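# Four arms build a three-block arch over desk gap

## Task

Use the three blocks to make an arch spanning the gap between the two desks. Each of the two identical leaning blocks must stand upright on one of its ends, resting flat on a desk, one block per desk, with the two tilted toward one another. The third block, the keystone, must sit centred between them on their slanted upper ends, touching both with no gap at either joint. All three blocks must lie along one line. Any number of the arms may be used.

## Robot and tools

Setup: four identical i2rt Big YAM arms, arm1 to arm4, each with six revolute joints, a two-finger gripper and a wrist camera (armN_cam_wrist). Two room cameras, cam_low and cam_low_2, are not on any arm. Each arm's foot (base_link) sits at a fixed place, and its local +x is the direction it faces. Feet in the scene frame (metres): arm1 (+0.378, +0.498, +0.793), arm2 (-0.376, +0.548, +0.723), arm3 (-0.379, -0.498, +0.790), arm4 (+0.378, -0.498, +0.808). Desk tops under the arms are at z=+0.720. Reach is roughly 1.0 m from the joint1 axis.

Frame: one shared scene frame, origin on the floor, +z up, metres. The hand point is midway between the finger pads, about 1 cm short of the tips. The hand's +z axis runs along the fingers and the fingers open along its y axis. Quaternions are written w, x, y, z.

Tool move: arguments are arm1, arm2, arm3, arm4 (each optional) and cameras. Each arm's entry may hold joints, target, or both; an arm not named receives nothing new but may keep pushing to its previous goal. joints is a dict of absolute goals by name: joint1_rad (-2.879 to 2.879, rotation about the foot, positive counter-clockwise seen from above, 0 points along the foot's +x), joint2_rad (0 to 3.141, shoulder, 0 = upper arm back and level, increasing lifts it up and forward), joint3_rad (0 to 3.019, elbow, 0 folded, increasing opens), joint4_rad (-1.692 to 1.57, hand pitch, positive tips fingers up), joint5_rad (-1.57 to 1.57, sideways swing, positive to the arm's right), joint6_rad (-2.094 to 2.094, roll, positive clockwise seen from behind the hand), all radians; gripper_m (0 to 0.093, metres between fingertips). target is one list of seven numbers per arm, [x, y, z, qw, qx, qy, qz]: an absolute hand pose in the scene frame, in metres, the same format printed on the hand line. The hand travels a straight line toward it starting from its current hand_target. When target is given, joints may contain only gripper_m. speed (0.002 to 0.5 m/s, default 0.25) caps that line's speed and is only allowed with target; rotation is capped at twice that value in rad/s. All hand lines in one call finish together, paced by the slowest; a line is held to 0.5 to 10 s and one call lasts at most 15 s. Paths ignore obstacles and other arms. Hands lag, drift and can overshoot speed, especially near full stretch, and often stop a centimetre or more off. Unknown keys make a call invalid; out-of-range numbers get it refused, and a refusal or stop cancels the rest of that reply's move, wait and finished_scene calls.

cameras: list of names from arm1_cam_wrist, arm2_cam_wrist, arm3_cam_wrist, arm4_cam_wrist, cam_low, cam_low_2, or all; omitted or null gives all, [] gives none. Images arrive in the order shown on the pictures line and may be slightly older than the state.

wait(seconds 0 to 10, cameras) lets the scene run with no new command and returns state and images. zoom_image(camera, region [x0, y0, x1, y1] in pixels, top-left origin, at most 504 by 504) enlarges part of the latest image of a camera that appeared in the latest results. read_manual gives only licence texts. finished_scene(scene) ends the current scene with its number; it is irreversible, and the arch must stand unaided.

Reading results: the move line lists each arm sent a motion with done or its worst status (off_target, time_out, not_followed). Arms under as last shown were not commanded and repeat old values. joint_status and hand_status describe how the last accepted action ended. time_out leaves each joint pushing to a nearby target; sending its reported position relaxes it. joint command not followed or pose unreachable means a self/inter-arm clearance check blocked the motion, which may still be retried until new targets are sent. on_its_own lists uncommanded motion; held at is a target, not a reading. hand_target is the pose for the current joint goals. Joint velocities saying within noise means stationary. Joint torques are in joint order, include gravity, are noisy and offset; numbers 3 and 4 wrap at ±28 N m. Gripper: on a hard object at full force gripper_m reads up to 0.005 m below its true width (some read up to 0.002 wider); closed on nothing it reads 0.000 to 0.003. Command about 0.005 m below the touch reading for a firm grip; to release, command well above the reading. MOTOR HOT appears near 85 °C; at 100 °C the arm goes limp and drops anything held for 30 to 60 s (OVER-TEMPERATURE FAULT, keys read limit_stop_at_motor_heat; resend targets afterwards).

Avoid: arms pressing on each other (including one gripper closing on another's fingers); the collision check can act late and ignores fingers, gripper housings and cameras. Arms do not stop on contact and keep shoving, so do not drive into desks or blocks, and avoid long stretched or stalled holds that heat motors. Do not knock anything out of the work area, drop blocks, release them while moving, or slam them. Loose objects may occasionally get a brief push. Camera calibration numbers are approximate; room cameras are most reliable near image centre.

Each tool is called after "Request:" by a JSON object that holds its "name" and its "arguments", one argument or row to a line.

## Session

Request:
{"name": "move", "arguments": {

}}

Scene clock: 0.00 s.
Joint torques (N m): no reading
Motor temperatures (°C): arm1=[31 26 20 25 23 21 20] | arm2=[31 26 24 23 22 24 22] | arm3=[33 21 21 20 21 20 22] | arm4=[30 23 22 21 21 20 24]
Heat: arm1: hottest joint1_rad 31 °C; arm2: hottest joint1_rad 31 °C; arm3: hottest joint1_rad 33 °C; arm4: hottest joint1_rad 30 °C.
Joint velocities: within noise
arm1.joint_positions: joint1_rad=+0.252 joint2_rad=+0.565 joint3_rad=+1.417 joint4_rad=-1.312 joint5_rad=+0.231 joint6_rad=+0.335 gripper_m=+0.09396
arm1.joint_status: not commanded
arm1.hand: x=+0.2345 y=+0.3433 z=+1.3639 quat_wxyz=(-0.255, -0.816, -0.228, +0.467) (m; scene frame)
arm1.hand_target: x=+0.2364 y=+0.3466 z=+1.3781 quat_wxyz=(-0.264, -0.808, -0.223, +0.477) (m; scene frame)
arm1.hand_status: not commanded
arm2.joint_positions: joint1_rad=-0.344 joint2_rad=+0.538 joint3_rad=+1.349 joint4_rad=-1.179 joint5_rad=-0.039 joint6_rad=-0.043 gripper_m=+0.09396
arm2.joint_status: not commanded
arm2.hand: x=-0.2755 y=+0.3437 z=+1.2933 quat_wxyz=(-0.471, -0.427, -0.707, +0.309) (m; scene frame)
arm2.hand_target: x=-0.2769 y=+0.3471 z=+1.3042 quat_wxyz=(-0.479, -0.423, -0.701, +0.315) (m; scene frame)
arm2.hand_status: not commanded
arm3.joint_positions: joint1_rad=-0.129 joint2_rad=+0.637 joint3_rad=+1.421 joint4_rad=-1.483 joint5_rad=+0.288 joint6_rad=+0.023 gripper_m=+0.09396
arm3.joint_status: not commanded
arm3.hand: x=-0.1778 y=-0.4148 z=+1.3166 quat_wxyz=(-0.437, +0.208, -0.875, -0.010) (m; scene frame)
arm3.hand_target: x=-0.1791 y=-0.4158 z=+1.3282 quat_wxyz=(-0.449, +0.204, -0.870, -0.015) (m; scene frame)
arm3.hand_status: not commanded
arm4.joint_positions: joint1_rad=-0.487 joint2_rad=+0.635 joint3_rad=+1.435 joint4_rad=-1.145 joint5_rad=+0.142 joint6_rad=-0.011 gripper_m=+0.09396
arm4.joint_status: not commanded
arm4.hand: x=+0.3183 y=-0.2501 z=+1.4091 quat_wxyz=(-0.383, +0.644, -0.504, -0.431) (m; scene frame)
arm4.hand_target: x=+0.3197 y=-0.2542 z=+1.4229 quat_wxyz=(-0.390, +0.636, -0.499, -0.442) (m; scene frame)
arm4.hand_status: not commanded
pictures: arm1_cam_wrist, arm2_cam_wrist, arm3_cam_wrist, arm4_cam_wrist, cam_low, cam_low_2

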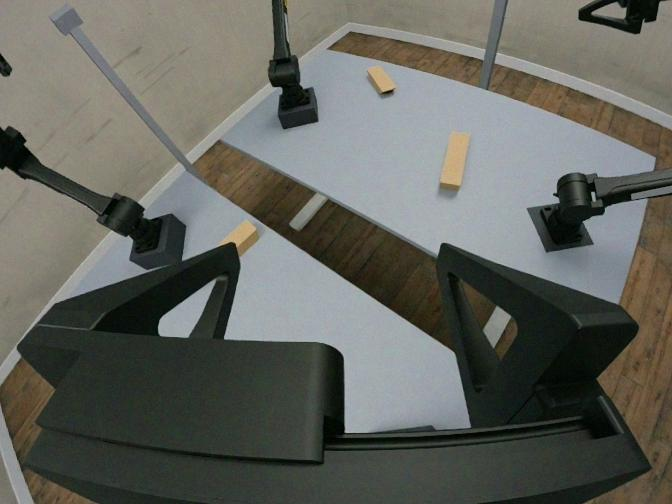

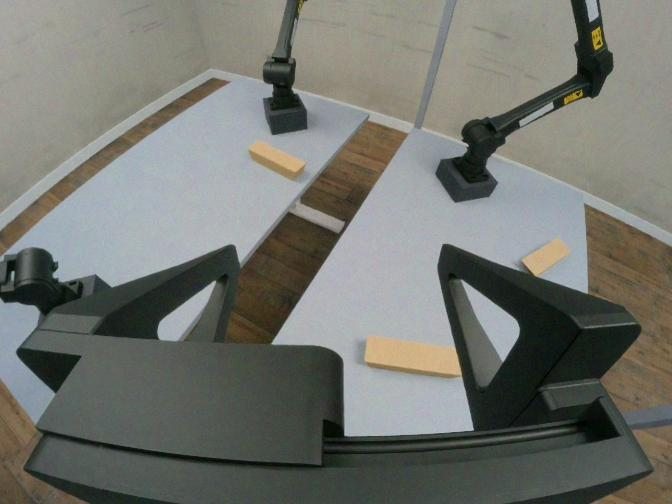

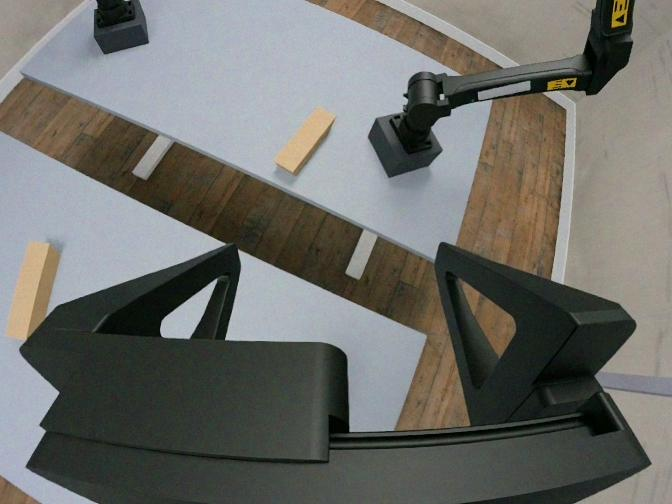

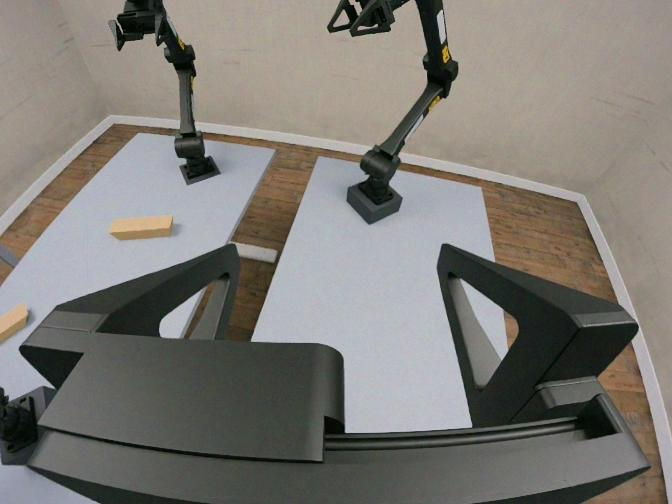

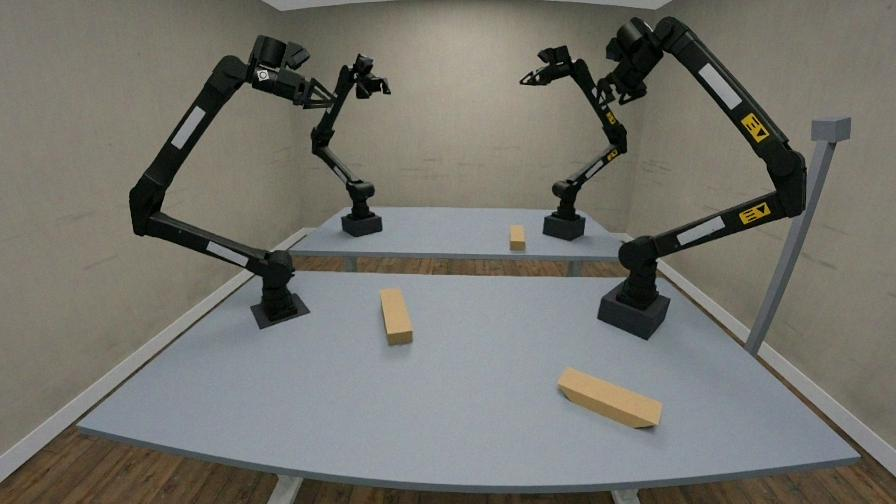

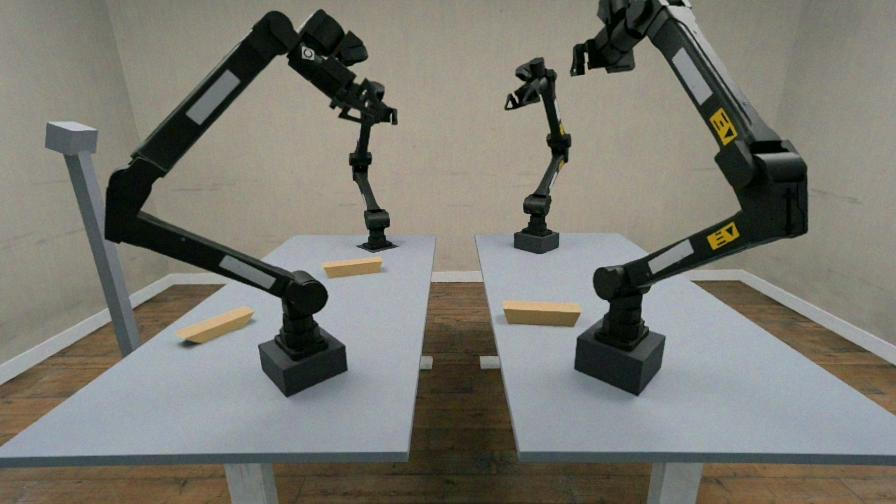

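Request:
{"name": "zoom_image", "arguments": {
  "camera": "cam_low",
  "region": [340, 260, 700, 450]
}}

Request:
{"name": "zoom_image", "arguments": {
  "camera": "cam_low_2",
  "region": [160, 240, 360, 360]
}}

Request:
{"name": "zoom_image", "arguments": {
  "camera": "cam_low_2",
  "region": [400, 240, 620, 360]
}}

Request:
{"name": "zoom_image", "arguments": {
  "camera": "arm3_cam_wrist",
  "region": [250, 80, 400, 190]
}}

Request:
{"name": "zoom_image", "arguments": {
  "camera": "arm2_cam_wrist",
  "region": [340, 220, 600, 400]
}}

Request:
{"name": "zoom_image", "arguments": {
  "camera": "arm1_cam_wrist",
  "region": [340, 50, 500, 210]
}}

Scaled by 1.400 from the camera's 896x504 image, which has a finer 1280x720 frame.

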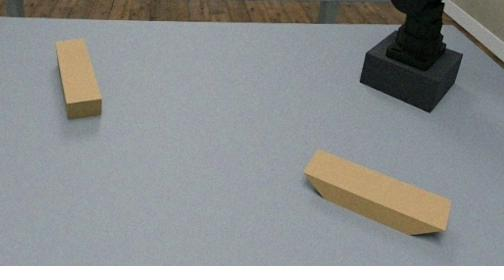

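Scaled by 2.520 from the camera's 896x504 image, which has a finer 1280x720 frame.

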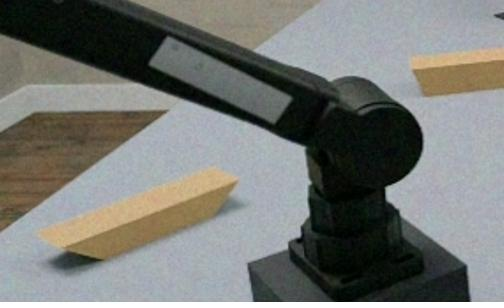

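Scaled by 2.291 from the camera's 896x504 image, which has a finer 1280x720 frame.

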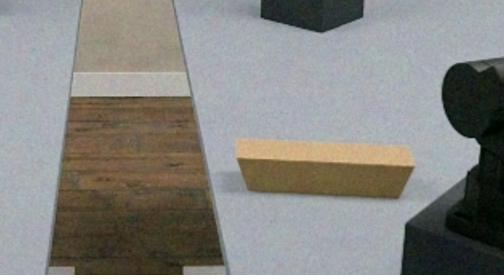

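Scaled by 3.360 from the camera's 672x504 image, which has a finer 960x720 frame.

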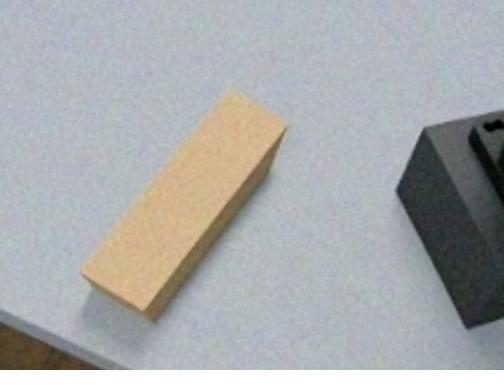

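Scaled by 1.938 from the camera's 672x504 image, which has a finer 960x720 frame.

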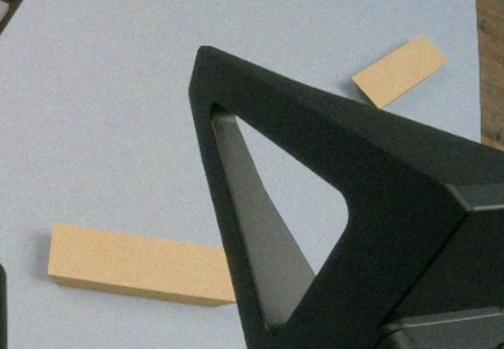

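Scaled by 3.150 from the camera's 672x504 image, which has a finer 960x720 frame.

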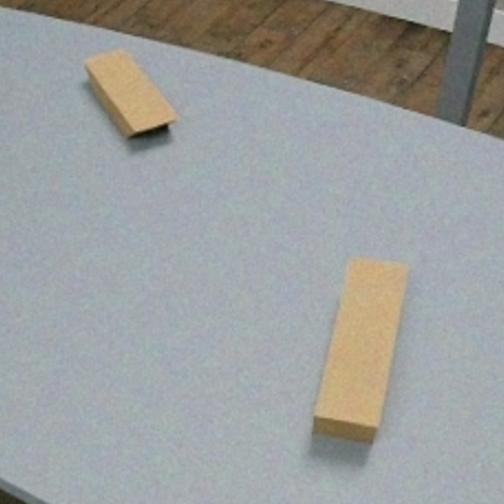

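Request:
{"name": "move", "arguments": {
  "arm2": {"target":[-0.42,0.18,1.0,0,0.989,0.148,0],"speed":0.4},
  "arm3": {"target":[-0.72,-0.286,1.0,0,-0.454,0.891,0],"speed":0.4},
  "arm4": {"target":[0.245,-0.223,1.0,0,-0.9954,0.0958,0],"speed":0.4}
}}

Scene clock: 27.30 s.
Joint torques (N m): arm1=[0.15 2.26 11.99 1.52 0.06 -0.08] | arm2=[-1.38 -8 14.12 -0.4 0.02 0.11] | arm3=[1.67 -8.94 12.71 -0.16 -0.05 0.15] | arm4=[2.61 -7.94 9.52 0.85 0.03 -0.17]
Motor temperatures (°C): arm1=[31 26 22 25 23 21 20] | arm2=[30 26 29 23 22 24 22] | arm3=[33 21 26 20 21 20 22] | arm4=[30 23 27 21 21 20 24]
Heat: arm1: hottest joint1_rad 31 °C; arm2: hottest joint1_rad 30 °C; arm3: hottest joint1_rad 33 °C; arm4: hottest joint1_rad 30 °C.
move: arm2 off_target; arm3 off_target; arm4 done
Joint velocities: within noise
arm1: as last shown
arm2.joint_positions: joint1_rad=-0.873 joint2_rad=+1.304 joint3_rad=+1.272 joint4_rad=-1.588 joint5_rad=-0.019 joint6_rad=+1.123 gripper_m=+0.09396
arm2.joint_status: not commanded
arm2.hand: x=-0.4140 y=+0.1926 z=+0.9792 quat_wxyz=(+0.023, -0.986, -0.162, -0.011) (m; scene frame)
arm2.hand_target: x=-0.4185 y=+0.1815 z=+1.0010 quat_wxyz=(-0.001, -0.989, -0.151, -0.005) (m; scene frame)
arm2.hand_status: off_target (0.025 m and 3.3 deg from the pose sent, 0.366 m and 116.4 deg at the start)
arm3.joint_positions: joint1_rad=+1.823 joint2_rad=+1.397 joint3_rad=+1.183 joint4_rad=-1.434 joint5_rad=+0.006 joint6_rad=+1.650 gripper_m=+0.09398
arm3.joint_status: not commanded
arm3.hand: x=-0.6965 y=-0.2947 z=+0.9798 quat_wxyz=(-0.022, +0.446, -0.894, +0.031) (m; scene frame)
arm3.hand_target: x=-0.7173 y=-0.2881 z=+1.0013 quat_wxyz=(-0.002, +0.453, -0.892, +0.002) (m; scene frame)
arm3.hand_status: off_target (0.032 m and 4.4 deg from the pose sent, 0.641 m and 58.2 deg at the start; pose on its path clipped on 36 of 107 steps; a joint's target at an end of its range on 40 of 107 steps)
arm4.joint_positions: joint1_rad=-0.380 joint2_rad=+1.142 joint3_rad=+0.967 joint4_rad=-1.410 joint5_rad=-0.001 joint6_rad=-0.909 gripper_m=+0.09397
arm4.joint_status: not commanded
arm4.hand: x=+0.2510 y=-0.2272 z=+0.9988 quat_wxyz=(+0.007, +0.994, -0.112, +0.004) (m; scene frame)
arm4.hand_target: x=+0.2462 y=-0.2231 z=+1.0012 quat_wxyz=(-0.001, +0.995, -0.099, +0.000) (m; scene frame)
arm4.hand_status: done (0.007 m and 2.0 deg from the pose sent, 0.416 m and 92.9 deg at the start)
pictures: arm1_cam_wrist, arm2_cam_wrist, arm3_cam_wrist, arm4_cam_wrist, cam_low, cam_low_2
camera_calibration:
arm2_cam_wrist: T_world_to_cam=[[-0.296992, 0.95181, 0.0765125, -0.383748], [0.804413, 0.206214, 0.557132, -0.24113], [0.514506, 0.227011, -0.826892, 1.09723], [0, 0, 0, 1]] pos_world=[-0.484532, 0.165896, 1.07099]
arm3_cam_wrist: T_world_to_cam=[[0.792321, -0.604246, 0.0843433, 0.290788], [-0.533227, -0.618656, 0.577004, -1.11583], [-0.296473, -0.502147, -0.812374, 0.56482], [0, 0, 0, 1]] pos_world=[-0.657935, -0.230986, 1.07816]
arm4_cam_wrist: T_world_to_cam=[[0.21642, 0.976291, -0.00424194, 0.171422], [0.782732, -0.170913, 0.59843, -0.829158], [0.583517, -0.132833, -0.801164, 0.748827], [0, 0, 0, 1]] pos_world=[0.174956, -0.209603, 1.09685]

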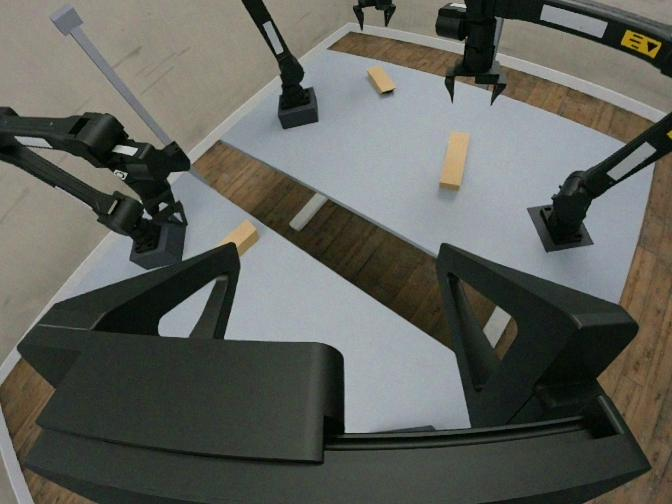

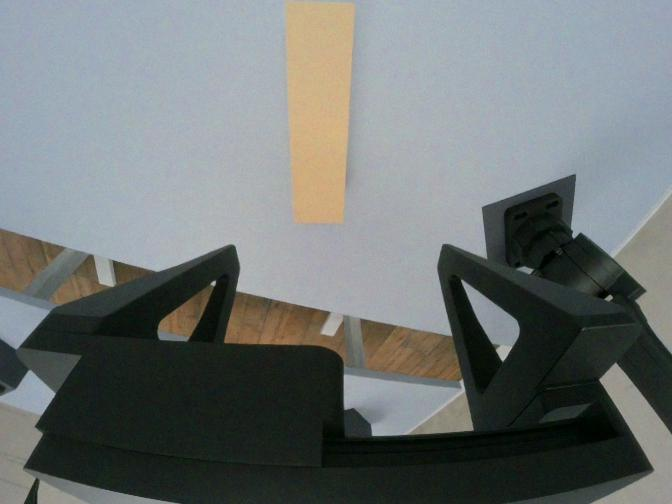

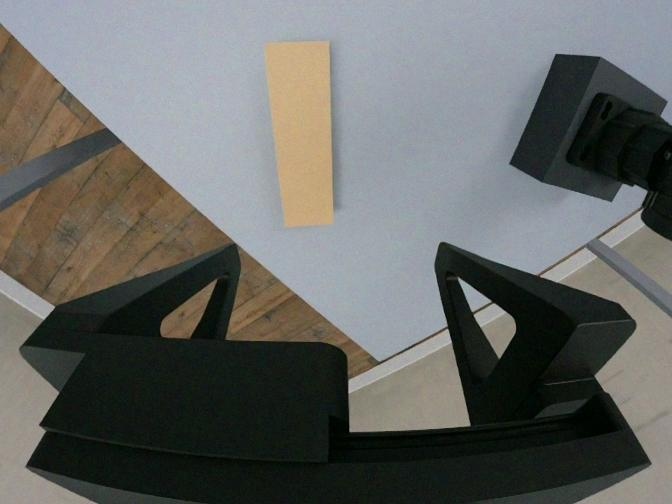

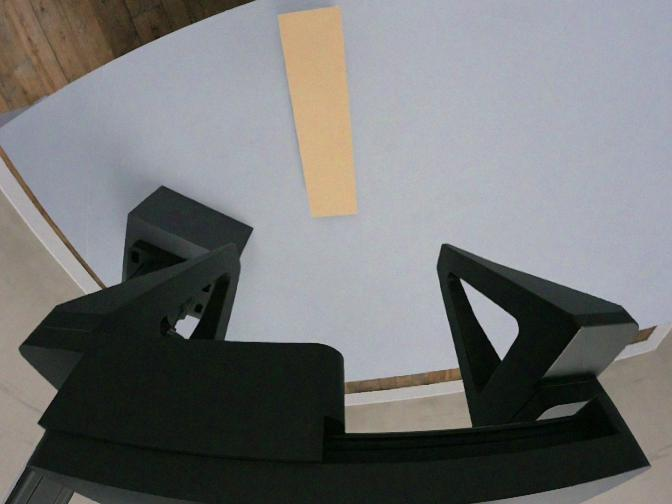

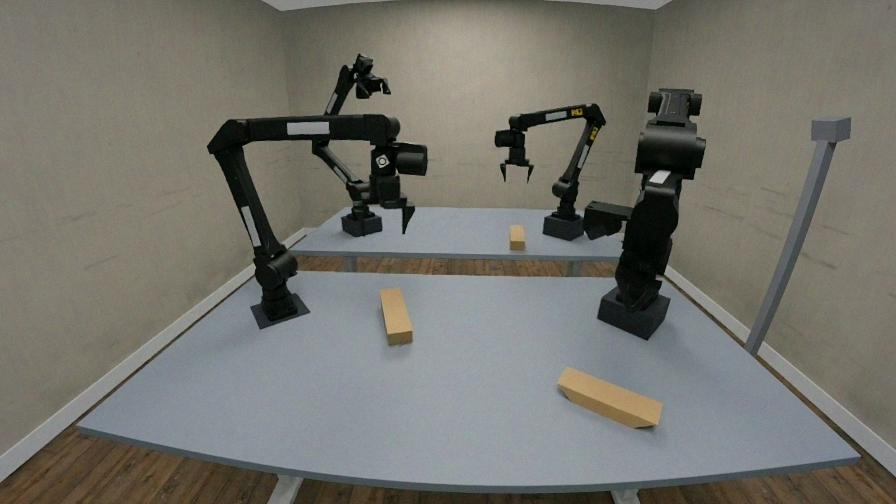

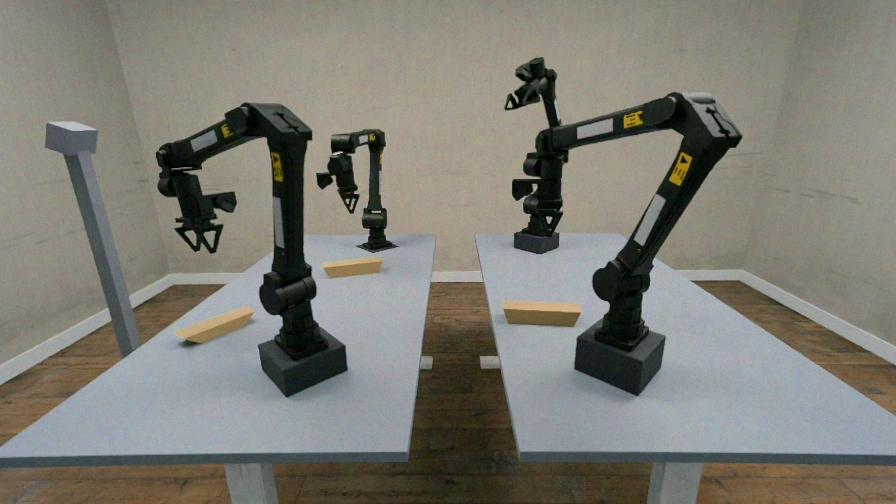

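Request:
{"name": "zoom_image", "arguments": {
  "camera": "cam_low",
  "region": [540, 350, 680, 440]
}}

Request:
{"name": "zoom_image", "arguments": {
  "camera": "cam_low_2",
  "region": [490, 285, 600, 345]
}}

Request:
{"name": "zoom_image", "arguments": {
  "camera": "cam_low_2",
  "region": [160, 290, 270, 350]
}}

Request:
{"name": "zoom_image", "arguments": {
  "camera": "cam_low",
  "region": [360, 270, 440, 360]
}}

Request:
{"name": "zoom_image", "arguments": {
  "camera": "cam_low_2",
  "region": [310, 245, 400, 295]
}}

Scaled by 3.600 from the camera's 896x504 image, which has a finer 1280x720 frame.

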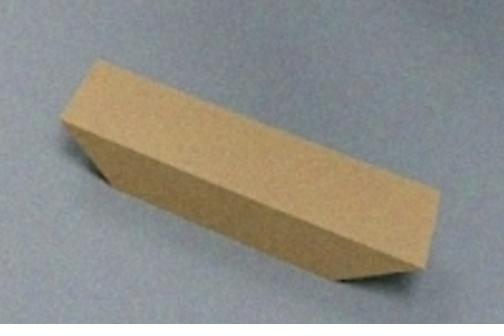

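Scaled by 4.582 from the camera's 896x504 image, which has a finer 1280x720 frame.

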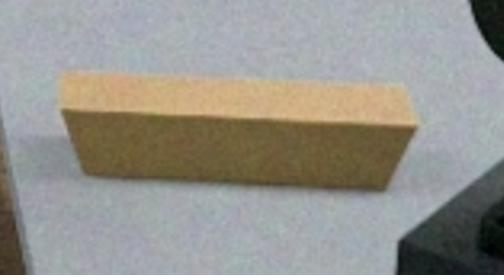

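Scaled by 4.582 from the camera's 896x504 image, which has a finer 1280x720 frame.

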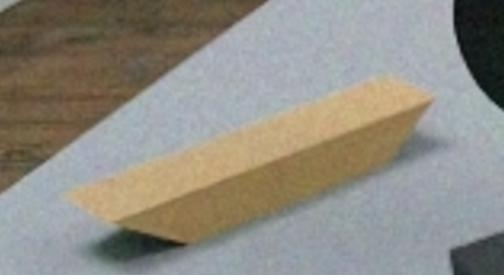

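Scaled by 5.600 from the camera's 896x504 image, which has a finer 1280x720 frame.

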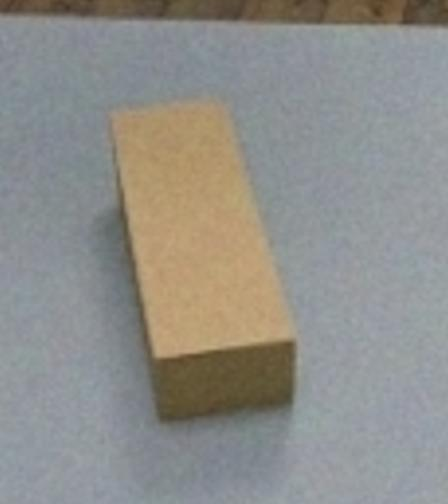

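Scaled by 5.600 from the camera's 896x504 image, which has a finer 1280x720 frame.

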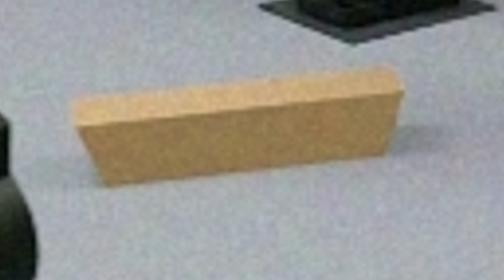

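Request:
{"name": "move", "arguments": {
  "arm2": {"target":[-0.443,0.175,0.87,0,0.991,0.135,0],"speed":0.3},
  "arm3": {"target":[-0.735,-0.282,0.87,0,-0.446,0.895,0],"speed":0.3},
  "arm4": {"target":[0.2397,-0.2424,0.85,0,-0.998,0.061,0],"speed":0.3},
  "cameras": ["arm2_cam_wrist","arm3_cam_wrist","arm4_cam_wrist"]
}}

Scene clock: 46.97 s.
Joint torques (N m): arm1=[-0.09 2.32 11.99 1.54 0.04 -0.08] | arm2=[-2.02 -8.7 8.57 0.46 0.17 -0.14] | arm3=[1.61 -10.64 7.24 0.02 -0.06 0.31] | arm4=[2.61 -7.53 8.01 0.99 -0.05 -0.17]
Motor temperatures (°C): arm1=[30 25 24 25 23 21 20] | arm2=[30 26 31 23 22 24 22] | arm3=[33 21 27 20 21 20 22] | arm4=[30 23 30 20 21 20 24]
Heat: arm1: hottest joint1_rad 30 °C; arm2: hottest joint3_rad 31 °C; arm3: hottest joint1_rad 33 °C; arm4: hottest joint1_rad 30 °C.
move: arm2 done; arm3 done; arm4 done
Joint velocities: within noise
arm1: as last shown
arm2.joint_positions: joint1_rad=-0.924 joint2_rad=+1.377 joint3_rad=+1.059 joint4_rad=-1.254 joint5_rad=-0.015 joint6_rad=+1.124 gripper_m=+0.09396
arm2.joint_status: not commanded
arm2.hand: x=-0.4377 y=+0.1749 z=+0.8732 quat_wxyz=(+0.000, -0.991, -0.136, -0.002) (m; scene frame)
arm2.hand_target: x=-0.4427 y=+0.1751 z=+0.8699 quat_wxyz=(+0.000, -0.991, -0.135, +0.000) (m; scene frame)
arm2.hand_status: done (0.006 m and 0.3 deg from the pose sent, 0.114 m and 4.3 deg at the start)
arm3.joint_positions: joint1_rad=+1.831 joint2_rad=+1.555 joint3_rad=+1.047 joint4_rad=-1.076 joint5_rad=+0.004 joint6_rad=+1.658 gripper_m=+0.09398
arm3.joint_status: not commanded
arm3.hand: x=-0.7294 y=-0.2779 z=+0.8693 quat_wxyz=(-0.005, +0.447, -0.895, +0.004) (m; scene frame)
arm3.hand_target: x=-0.7348 y=-0.2820 z=+0.8700 quat_wxyz=(+0.000, +0.446, -0.895, +0.000) (m; scene frame)
arm3.hand_status: done (0.007 m and 0.7 deg from the pose sent, 0.117 m and 4.3 deg at the start)
arm4.joint_positions: joint1_rad=-0.332 joint2_rad=+1.276 joint3_rad=+0.650 joint4_rad=-0.956 joint5_rad=+0.000 joint6_rad=-0.938 gripper_m=+0.09397
arm4.joint_status: not commanded
arm4.hand: x=+0.2457 y=-0.2470 z=+0.8509 quat_wxyz=(+0.005, +0.997, -0.074, +0.003) (m; scene frame)
arm4.hand_target: x=+0.2401 y=-0.2427 z=+0.8501 quat_wxyz=(+0.000, +0.998, -0.061, +0.001) (m; scene frame)
arm4.hand_status: done (0.008 m and 1.6 deg from the pose sent, 0.150 m and 5.9 deg at the start)
pictures: arm2_cam_wrist, arm3_cam_wrist, arm4_cam_wrist
camera_calibration:
arm2_cam_wrist: T_world_to_cam=[[-0.246426, 0.968553, 0.0343318, -0.30969], [0.821147, 0.189844, 0.538217, -0.13271], [0.514774, 0.160822, -0.842107, 1.05082], [0, 0, 0, 1]] pos_world=[-0.508279, 0.15615, 0.966965]
arm3_cam_wrist: T_world_to_cam=[[0.795115, -0.606065, 0.0218472, 0.392256], [-0.501968, -0.637476, 0.584511, -1.04823], [-0.340325, -0.47572, -0.811092, 0.447948], [0, 0, 0, 1]] pos_world=[-0.685621, -0.217394, 0.967462]
arm4_cam_wrist: T_world_to_cam=[[0.140749, 0.990045, -0.00104276, 0.21051], [0.79384, -0.112226, 0.597682, -0.727442], [0.591615, -0.0849511, -0.801733, 0.641177], [0, 0, 0, 1]] pos_world=[0.168514, -0.235584, 0.949051]

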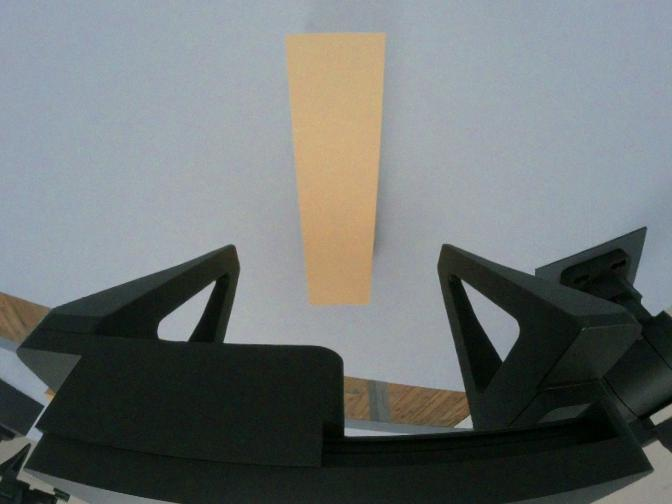

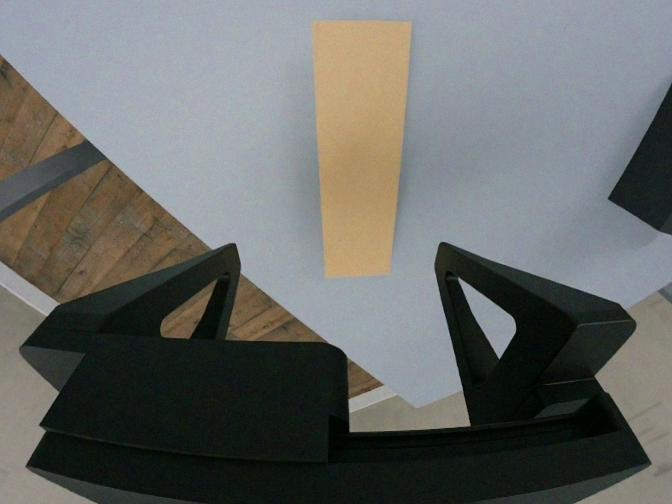

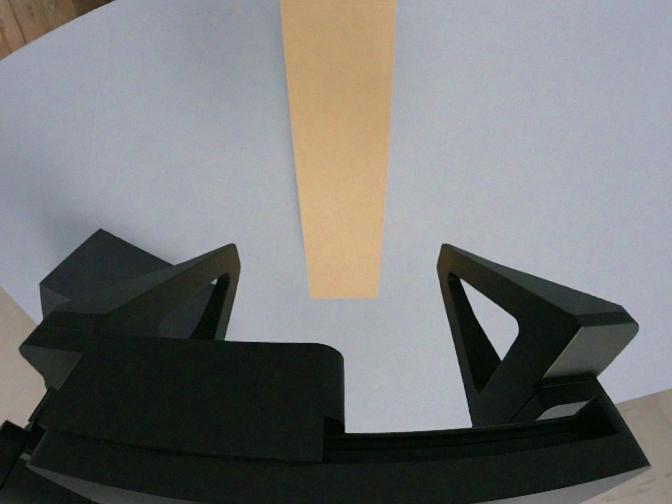

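Request:
{"name": "move", "arguments": {
  "arm2": {"target":[-0.439,0.181,0.745,0,0.9916,0.1297,0],"speed":0.12},
  "arm3": {"target":[-0.722,-0.2975,0.745,0,-0.454,0.891,0],"speed":0.12},
  "arm4": {"target":[0.2346,-0.2382,0.745,0,-0.9986,0.0523,0],"speed":0.12}
}}

Scene clock: 53.77 s.
Joint torques (N m): arm1=[0.09 2.37 11.95 1.51 0.04 -0.08] | arm2=[-1.32 -8.7 7.02 0.4 0.19 0.07] | arm3=[1.96 -10.7 5 -0.14 -0.04 0.31] | arm4=[2.67 -9.41 5.16 1.01 -0.11 -0.16]
Motor temperatures (°C): arm1=[30 25 24 25 23 21 20] | arm2=[30 26 31 23 22 24 22] | arm3=[33 21 27 20 21 20 22] | arm4=[30 24 30 20 21 20 24]
Heat: arm1: hottest joint1_rad 30 °C; arm2: hottest joint3_rad 31 °C; arm3: hottest joint1_rad 33 °C; arm4: hottest joint1_rad 30 °C.
move: arm2 done; arm3 done; arm4 done
Joint velocities: within noise
arm1: as last shown
arm2.joint_positions: joint1_rad=-0.924 joint2_rad=+1.530 joint3_rad=+0.855 joint4_rad=-0.890 joint5_rad=-0.015 joint6_rad=+1.124 gripper_m=+0.09396
arm2.joint_status: not commanded
arm2.hand: x=-0.4384 y=+0.1793 z=+0.7505 quat_wxyz=(-0.003, -0.991, -0.136, -0.001) (m; scene frame)
arm2.hand_target: x=-0.4389 y=+0.1812 z=+0.7451 quat_wxyz=(+0.000, -0.992, -0.130, +0.000) (m; scene frame)
arm2.hand_status: done (0.006 m and 0.9 deg from the pose sent, 0.128 m and 0.8 deg at the start)
arm3.joint_positions: joint1_rad=+1.848 joint2_rad=+1.733 joint3_rad=+0.872 joint4_rad=-0.711 joint5_rad=+0.003 joint6_rad=+1.658 gripper_m=+0.09398
arm3.joint_status: not commanded
arm3.hand: x=-0.7197 y=-0.2922 z=+0.7481 quat_wxyz=(-0.001, +0.454, -0.891, +0.000) (m; scene frame)
arm3.hand_target: x=-0.7219 y=-0.2977 z=+0.7450 quat_wxyz=(+0.000, +0.454, -0.891, +0.001) (m; scene frame)
arm3.hand_status: done (0.007 m and 0.1 deg from the pose sent, 0.126 m and 1.2 deg at the start)
arm4.joint_positions: joint1_rad=-0.325 joint2_rad=+1.575 joint3_rad=+0.567 joint4_rad=-0.567 joint5_rad=+0.000 joint6_rad=-0.945 gripper_m=+0.09397
arm4.joint_status: not commanded
arm4.hand: x=+0.2389 y=-0.2386 z=+0.7480 quat_wxyz=(+0.002, +0.998, -0.066, +0.001) (m; scene frame)
arm4.hand_target: x=+0.2346 y=-0.2381 z=+0.7451 quat_wxyz=(+0.000, +0.999, -0.053, +0.000) (m; scene frame)
arm4.hand_status: done (0.005 m and 1.6 deg from the pose sent, 0.107 m and 2.5 deg at the start)
pictures: arm1_cam_wrist, arm2_cam_wrist, arm3_cam_wrist, arm4_cam_wrist, cam_low, cam_low_2
camera_calibration:
arm2_cam_wrist: T_world_to_cam=[[-0.246412, 0.96876, 0.0280251, -0.30525], [0.821752, 0.193513, 0.535982, -0.0656341], [0.513815, 0.155102, -0.843764, 0.948981], [0, 0, 0, 1]] pos_world=[-0.508883, 0.161226, 0.844449]
arm3_cam_wrist: T_world_to_cam=[[0.805304, -0.592767, 0.0105946, 0.398177], [-0.485022, -0.64844, 0.586754, -0.974311], [-0.340938, -0.477654, -0.809696, 0.344082], [0, 0, 0, 1]] pos_world=[-0.675905, -0.231404, 0.846064]
arm4_cam_wrist: T_world_to_cam=[[0.126021, 0.992014, 0.00527471, 0.202305], [0.797682, -0.104492, 0.593957, -0.655911], [0.589764, -0.0706435, -0.80448, 0.569353], [0, 0, 0, 1]] pos_world=[0.16193, -0.229006, 0.846549]

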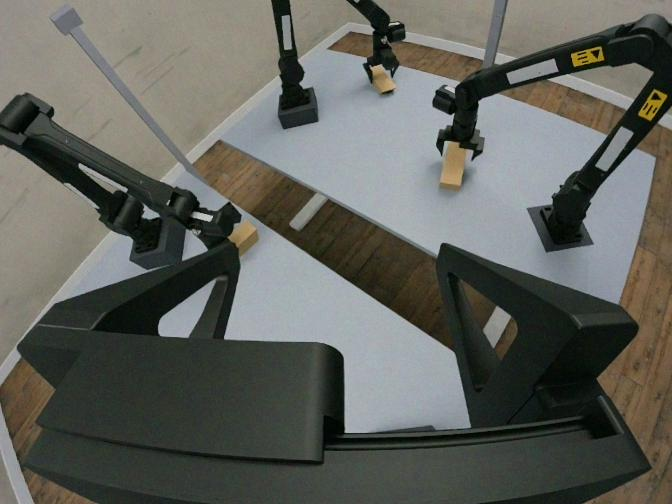

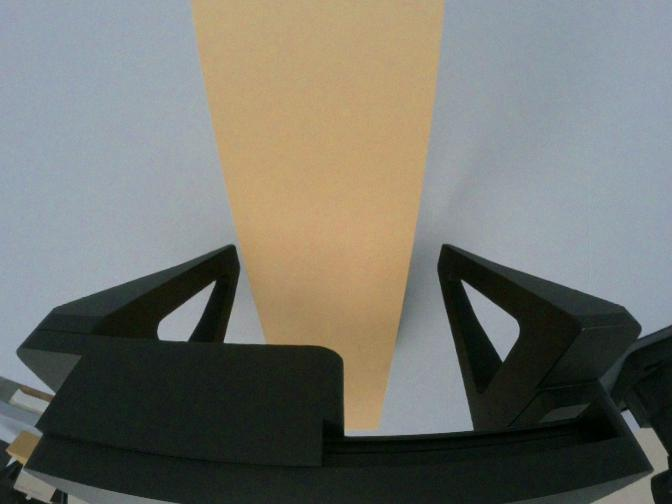

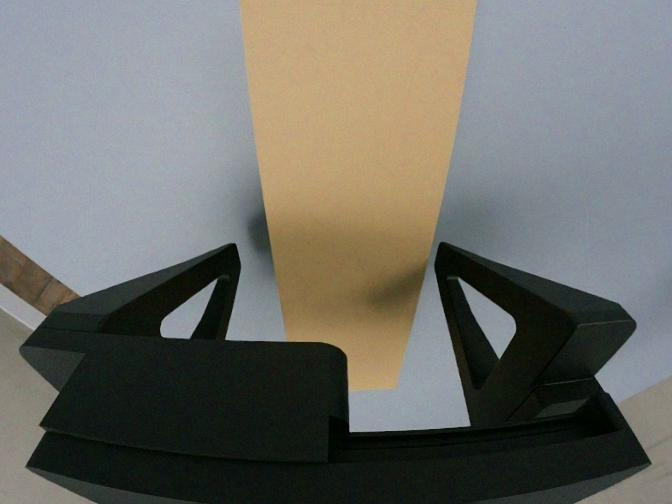

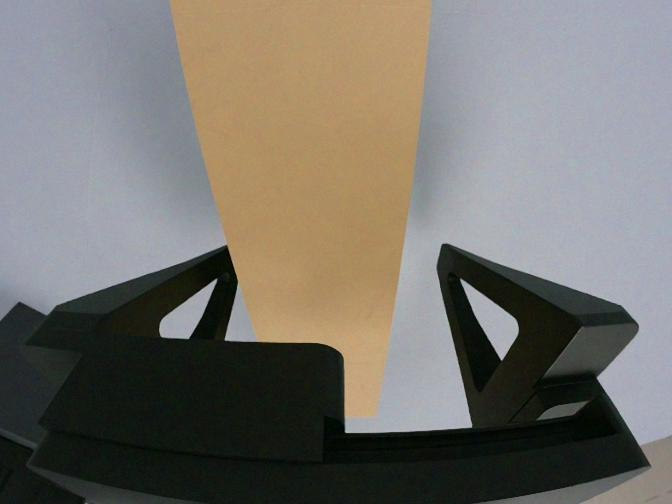

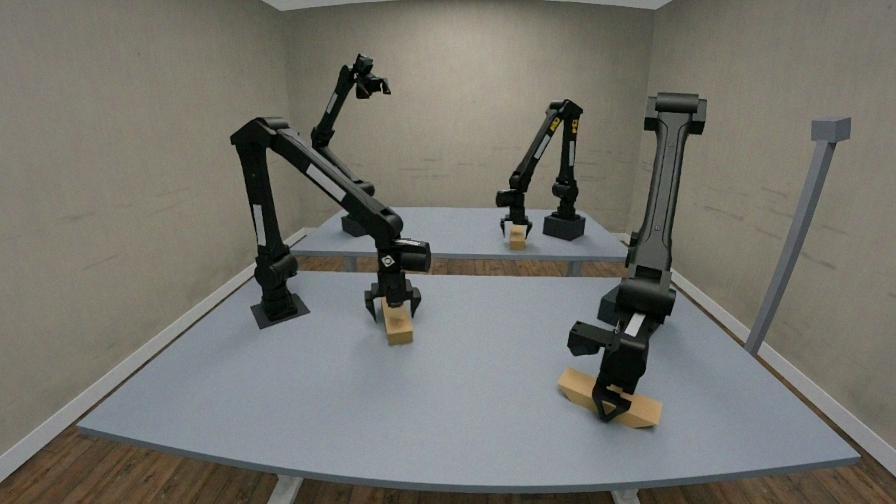

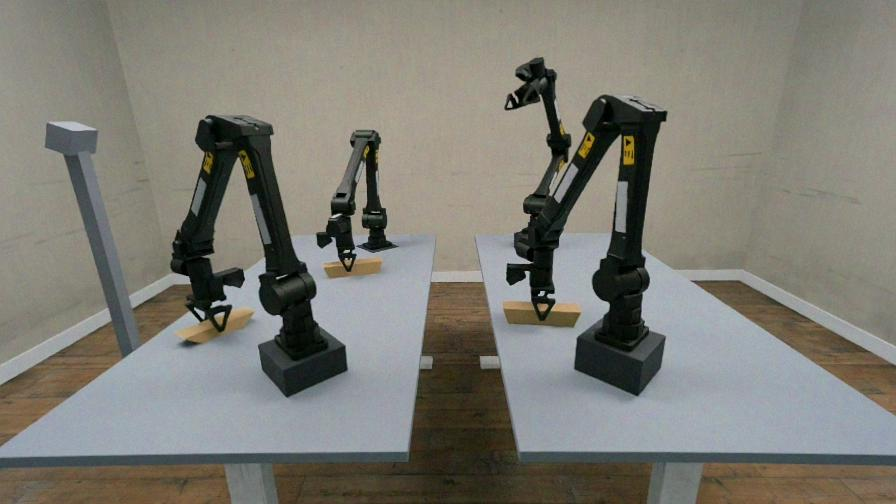

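Request:
{"name": "move", "arguments": {
  "arm2": {"target":[-0.438,0.177,0.742,0,0.9916,0.1297,0],"speed":0.1},
  "arm3": {"target":[-0.718,-0.3005,0.743,0,-0.454,0.891,0],"speed":0.1},
  "arm4": {"target":[0.2346,-0.2442,0.742,0,-0.9986,0.0523,0],"speed":0.1},
  "cameras": []
}}

Request:
{"name": "move", "arguments": {
  "arm2": {"joints":{"gripper_m":0.05}},
  "arm3": {"joints":{"gripper_m":0.05}},
  "arm4": {"joints":{"gripper_m":0.05}}
}}

Scene clock: 56.27 s.
Joint torques (N m): arm1=[-0.03 2.32 11.95 1.51 0.05 -0.09] | arm2=[-0.85 -8.47 7.51 0.43 0.17 0.1] | arm3=[1.79 -10.52 4.77 -0.06 -0.01 0.3] | arm4=[2.78 -9.29 4.9 1.02 -0.11 -0.07]
Motor temperatures (°C): arm1=[30 25 25 25 23 21 20] | arm2=[30 26 31 23 22 24 22] | arm3=[33 22 27 20 21 20 22] | arm4=[30 24 29 20 21 20 24]
Heat: arm1: hottest joint1_rad 30 °C; arm2: hottest joint3_rad 31 °C; arm3: hottest joint1_rad 33 °C; arm4: hottest joint1_rad 30 °C.
move: arm2 done; arm3 done; arm4 done
Joint velocities: within noise
arm1: as last shown
arm2.joint_positions: joint1_rad=-0.924 joint2_rad=+1.541 joint3_rad=+0.855 joint4_rad=-0.883 joint5_rad=-0.015 joint6_rad=+1.127 gripper_m=+0.09396
arm2.joint_status: not commanded
arm2.hand: x=-0.4386 y=+0.1787 z=+0.7465 quat_wxyz=(-0.001, -0.991, -0.135, -0.001) (m; scene frame)
arm2.hand_target: x=-0.4380 y=+0.1772 z=+0.7421 quat_wxyz=(+0.000, -0.992, -0.130, +0.000) (m; scene frame)
arm2.hand_status: done (0.005 m and 0.6 deg from the pose sent, 0.009 m and 0.9 deg at the start)
arm3.joint_positions: joint1_rad=+1.849 joint2_rad=+1.733 joint3_rad=+0.858 joint4_rad=-0.699 joint5_rad=+0.003 joint6_rad=+1.658 gripper_m=+0.09398
arm3.joint_status: not commanded
arm3.hand: x=-0.7163 y=-0.2946 z=+0.7448 quat_wxyz=(-0.001, +0.454, -0.891, +0.000) (m; scene frame)
arm3.hand_target: x=-0.7181 y=-0.3003 z=+0.7430 quat_wxyz=(+0.000, +0.454, -0.891, +0.000) (m; scene frame)
arm3.hand_status: done (0.006 m and 0.2 deg from the pose sent, 0.010 m and 0.1 deg at the start)
arm4.joint_positions: joint1_rad=-0.314 joint2_rad=+1.575 joint3_rad=+0.553 joint4_rad=-0.553 joint5_rad=+0.000 joint6_rad=-0.945 gripper_m=+0.09397
arm4.joint_status: not commanded
arm4.hand: x=+0.2382 y=-0.2440 z=+0.7452 quat_wxyz=(+0.002, +0.998, -0.061, +0.001) (m; scene frame)
arm4.hand_target: x=+0.2346 y=-0.2443 z=+0.7421 quat_wxyz=(+0.000, +0.999, -0.052, +0.000) (m; scene frame)
arm4.hand_status: done (0.005 m and 1.0 deg from the pose sent, 0.009 m and 1.6 deg at the start)
pictures: none
No camera images: "cameras" was empty.

Scene clock: 56.90 s.
Joint torques (N m): arm1=[0.03 2.32 11.97 1.52 0.05 -0.09] | arm2=[-0.73 -8.35 7.53 0.27 0.15 0.07] | arm3=[1.79 -10.75 4.86 0.05 0.02 0.29] | arm4=[2.73 -9.29 4.96 1.03 -0.11 -0.07]
Motor temperatures (°C): arm1=[30 25 25 25 23 21 20] | arm2=[30 26 31 23 22 24 22] | arm3=[33 22 27 20 21 20 22] | arm4=[30 24 29 20 21 20 24]
Heat: arm1: hottest joint1_rad 30 °C; arm2: hottest joint3_rad 31 °C; arm3: hottest joint1_rad 33 °C; arm4: hottest joint1_rad 30 °C.
move: arm2 off_target; arm3 off_target; arm4 off_target
Joint velocities: within noise
arm1: as last shown
arm2.joint_positions: joint1_rad=-0.924 joint2_rad=+1.542 joint3_rad=+0.855 joint4_rad=-0.878 joint5_rad=-0.015 joint6_rad=+1.129 gripper_m=+0.05940
arm2.joint_status: gripper_m off_target (ended at +0.05942, target +0.05000)
arm2.hand: x=-0.4387 y=+0.1776 z=+0.7463 quat_wxyz=(-0.003, -0.991, -0.134, -0.001) (m; scene frame)
arm2.hand_target: x=-0.4380 y=+0.1769 z=+0.7420 quat_wxyz=(+0.000, -0.992, -0.130, +0.000) (m; scene frame)
arm2.hand_status: not commanded
arm3.joint_positions: joint1_rad=+1.849 joint2_rad=+1.733 joint3_rad=+0.858 joint4_rad=-0.699 joint5_rad=+0.003 joint6_rad=+1.660 gripper_m=+0.06121
arm3.joint_status: gripper_m off_target (ended at +0.06124, target +0.05000)
arm3.hand: x=-0.7162 y=-0.2948 z=+0.7447 quat_wxyz=(-0.002, +0.454, -0.891, +0.000) (m; scene frame)
arm3.hand_target: x=-0.7181 y=-0.3004 z=+0.7430 quat_wxyz=(+0.000, +0.454, -0.891, +0.000) (m; scene frame)
arm3.hand_status: not commanded
arm4.joint_positions: joint1_rad=-0.314 joint2_rad=+1.575 joint3_rad=+0.552 joint4_rad=-0.553 joint5_rad=-0.004 joint6_rad=-0.945 gripper_m=+0.05832
arm4.joint_status: gripper_m off_target (ended at +0.05835, target +0.05000)
arm4.hand: x=+0.2377 y=-0.2447 z=+0.7451 quat_wxyz=(+0.003, +0.998, -0.061, +0.000) (m; scene frame)
arm4.hand_target: x=+0.2340 y=-0.2448 z=+0.7421 quat_wxyz=(+0.002, +0.999, -0.052, -0.002) (m; scene frame)
arm4.hand_status: not commanded
pictures: arm1_cam_wrist, arm2_cam_wrist, arm3_cam_wrist, arm4_cam_wrist, cam_low, cam_low_2
camera_calibration:
arm2_cam_wrist: T_world_to_cam=[[-0.242024, 0.969877, 0.0276295, -0.301468], [0.822659, 0.190023, 0.535839, -0.0616453], [0.514448, 0.152416, -0.843868, 0.946697], [0, 0, 0, 1]] pos_world=[-0.509276, 0.159809, 0.840249]
arm3_cam_wrist: T_world_to_cam=[[0.805103, -0.593014, 0.0120056, 0.39261], [-0.485976, -0.647908, 0.586551, -0.972693], [-0.340055, -0.478068, -0.809823, 0.341979], [0, 0, 0, 1]] pos_world=[-0.672505, -0.233903, 0.842763]
arm4_cam_wrist: T_world_to_cam=[[0.115465, 0.993309, 0.00205269, 0.213798], [0.800949, -0.0943263, 0.591256, -0.650235], [0.587494, -0.0666253, -0.806481, 0.570179], [0, 0, 0, 1]] pos_world=[0.161142, -0.235713, 0.843855]

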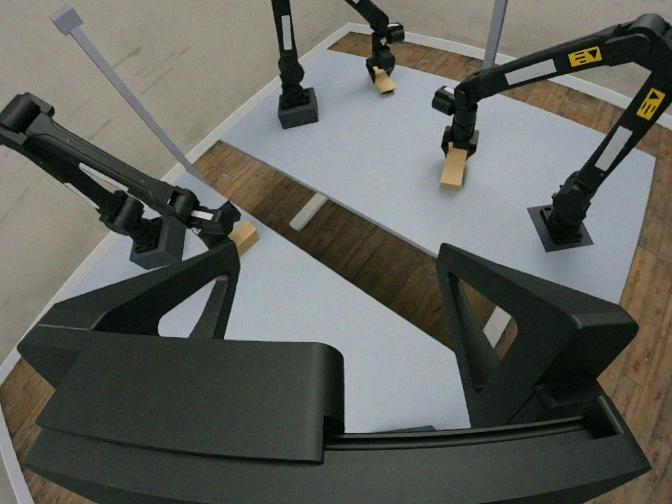

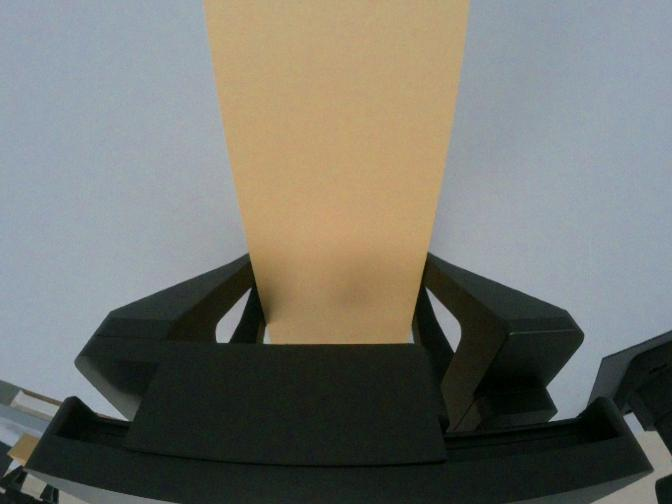

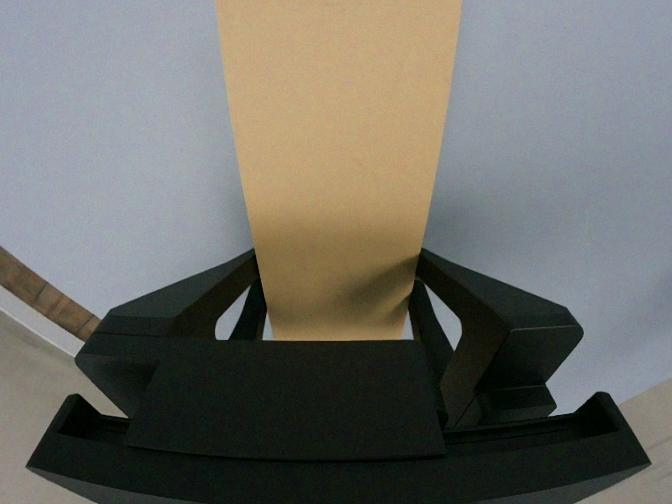

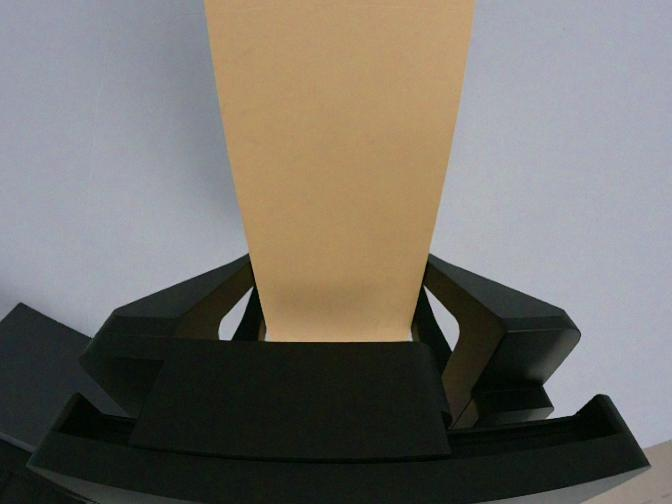

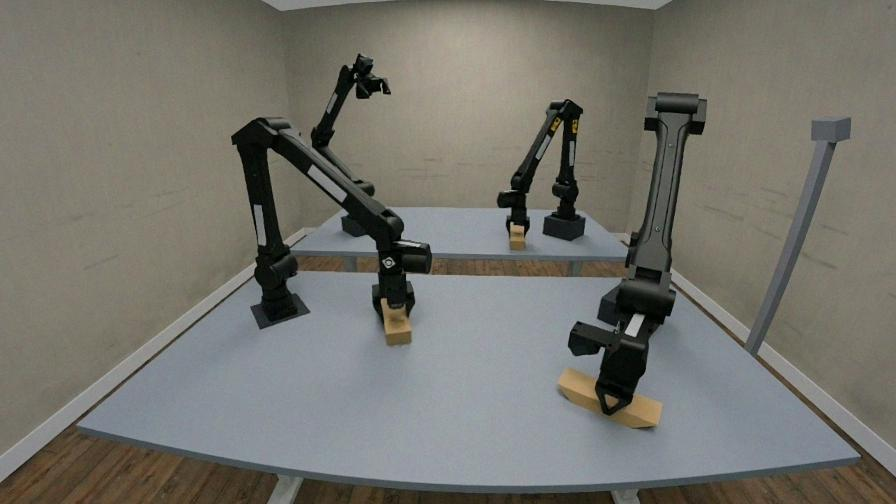

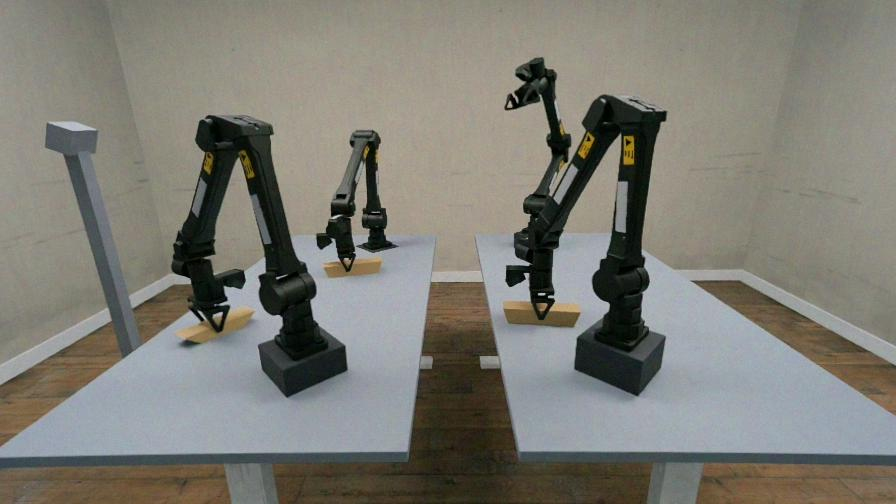

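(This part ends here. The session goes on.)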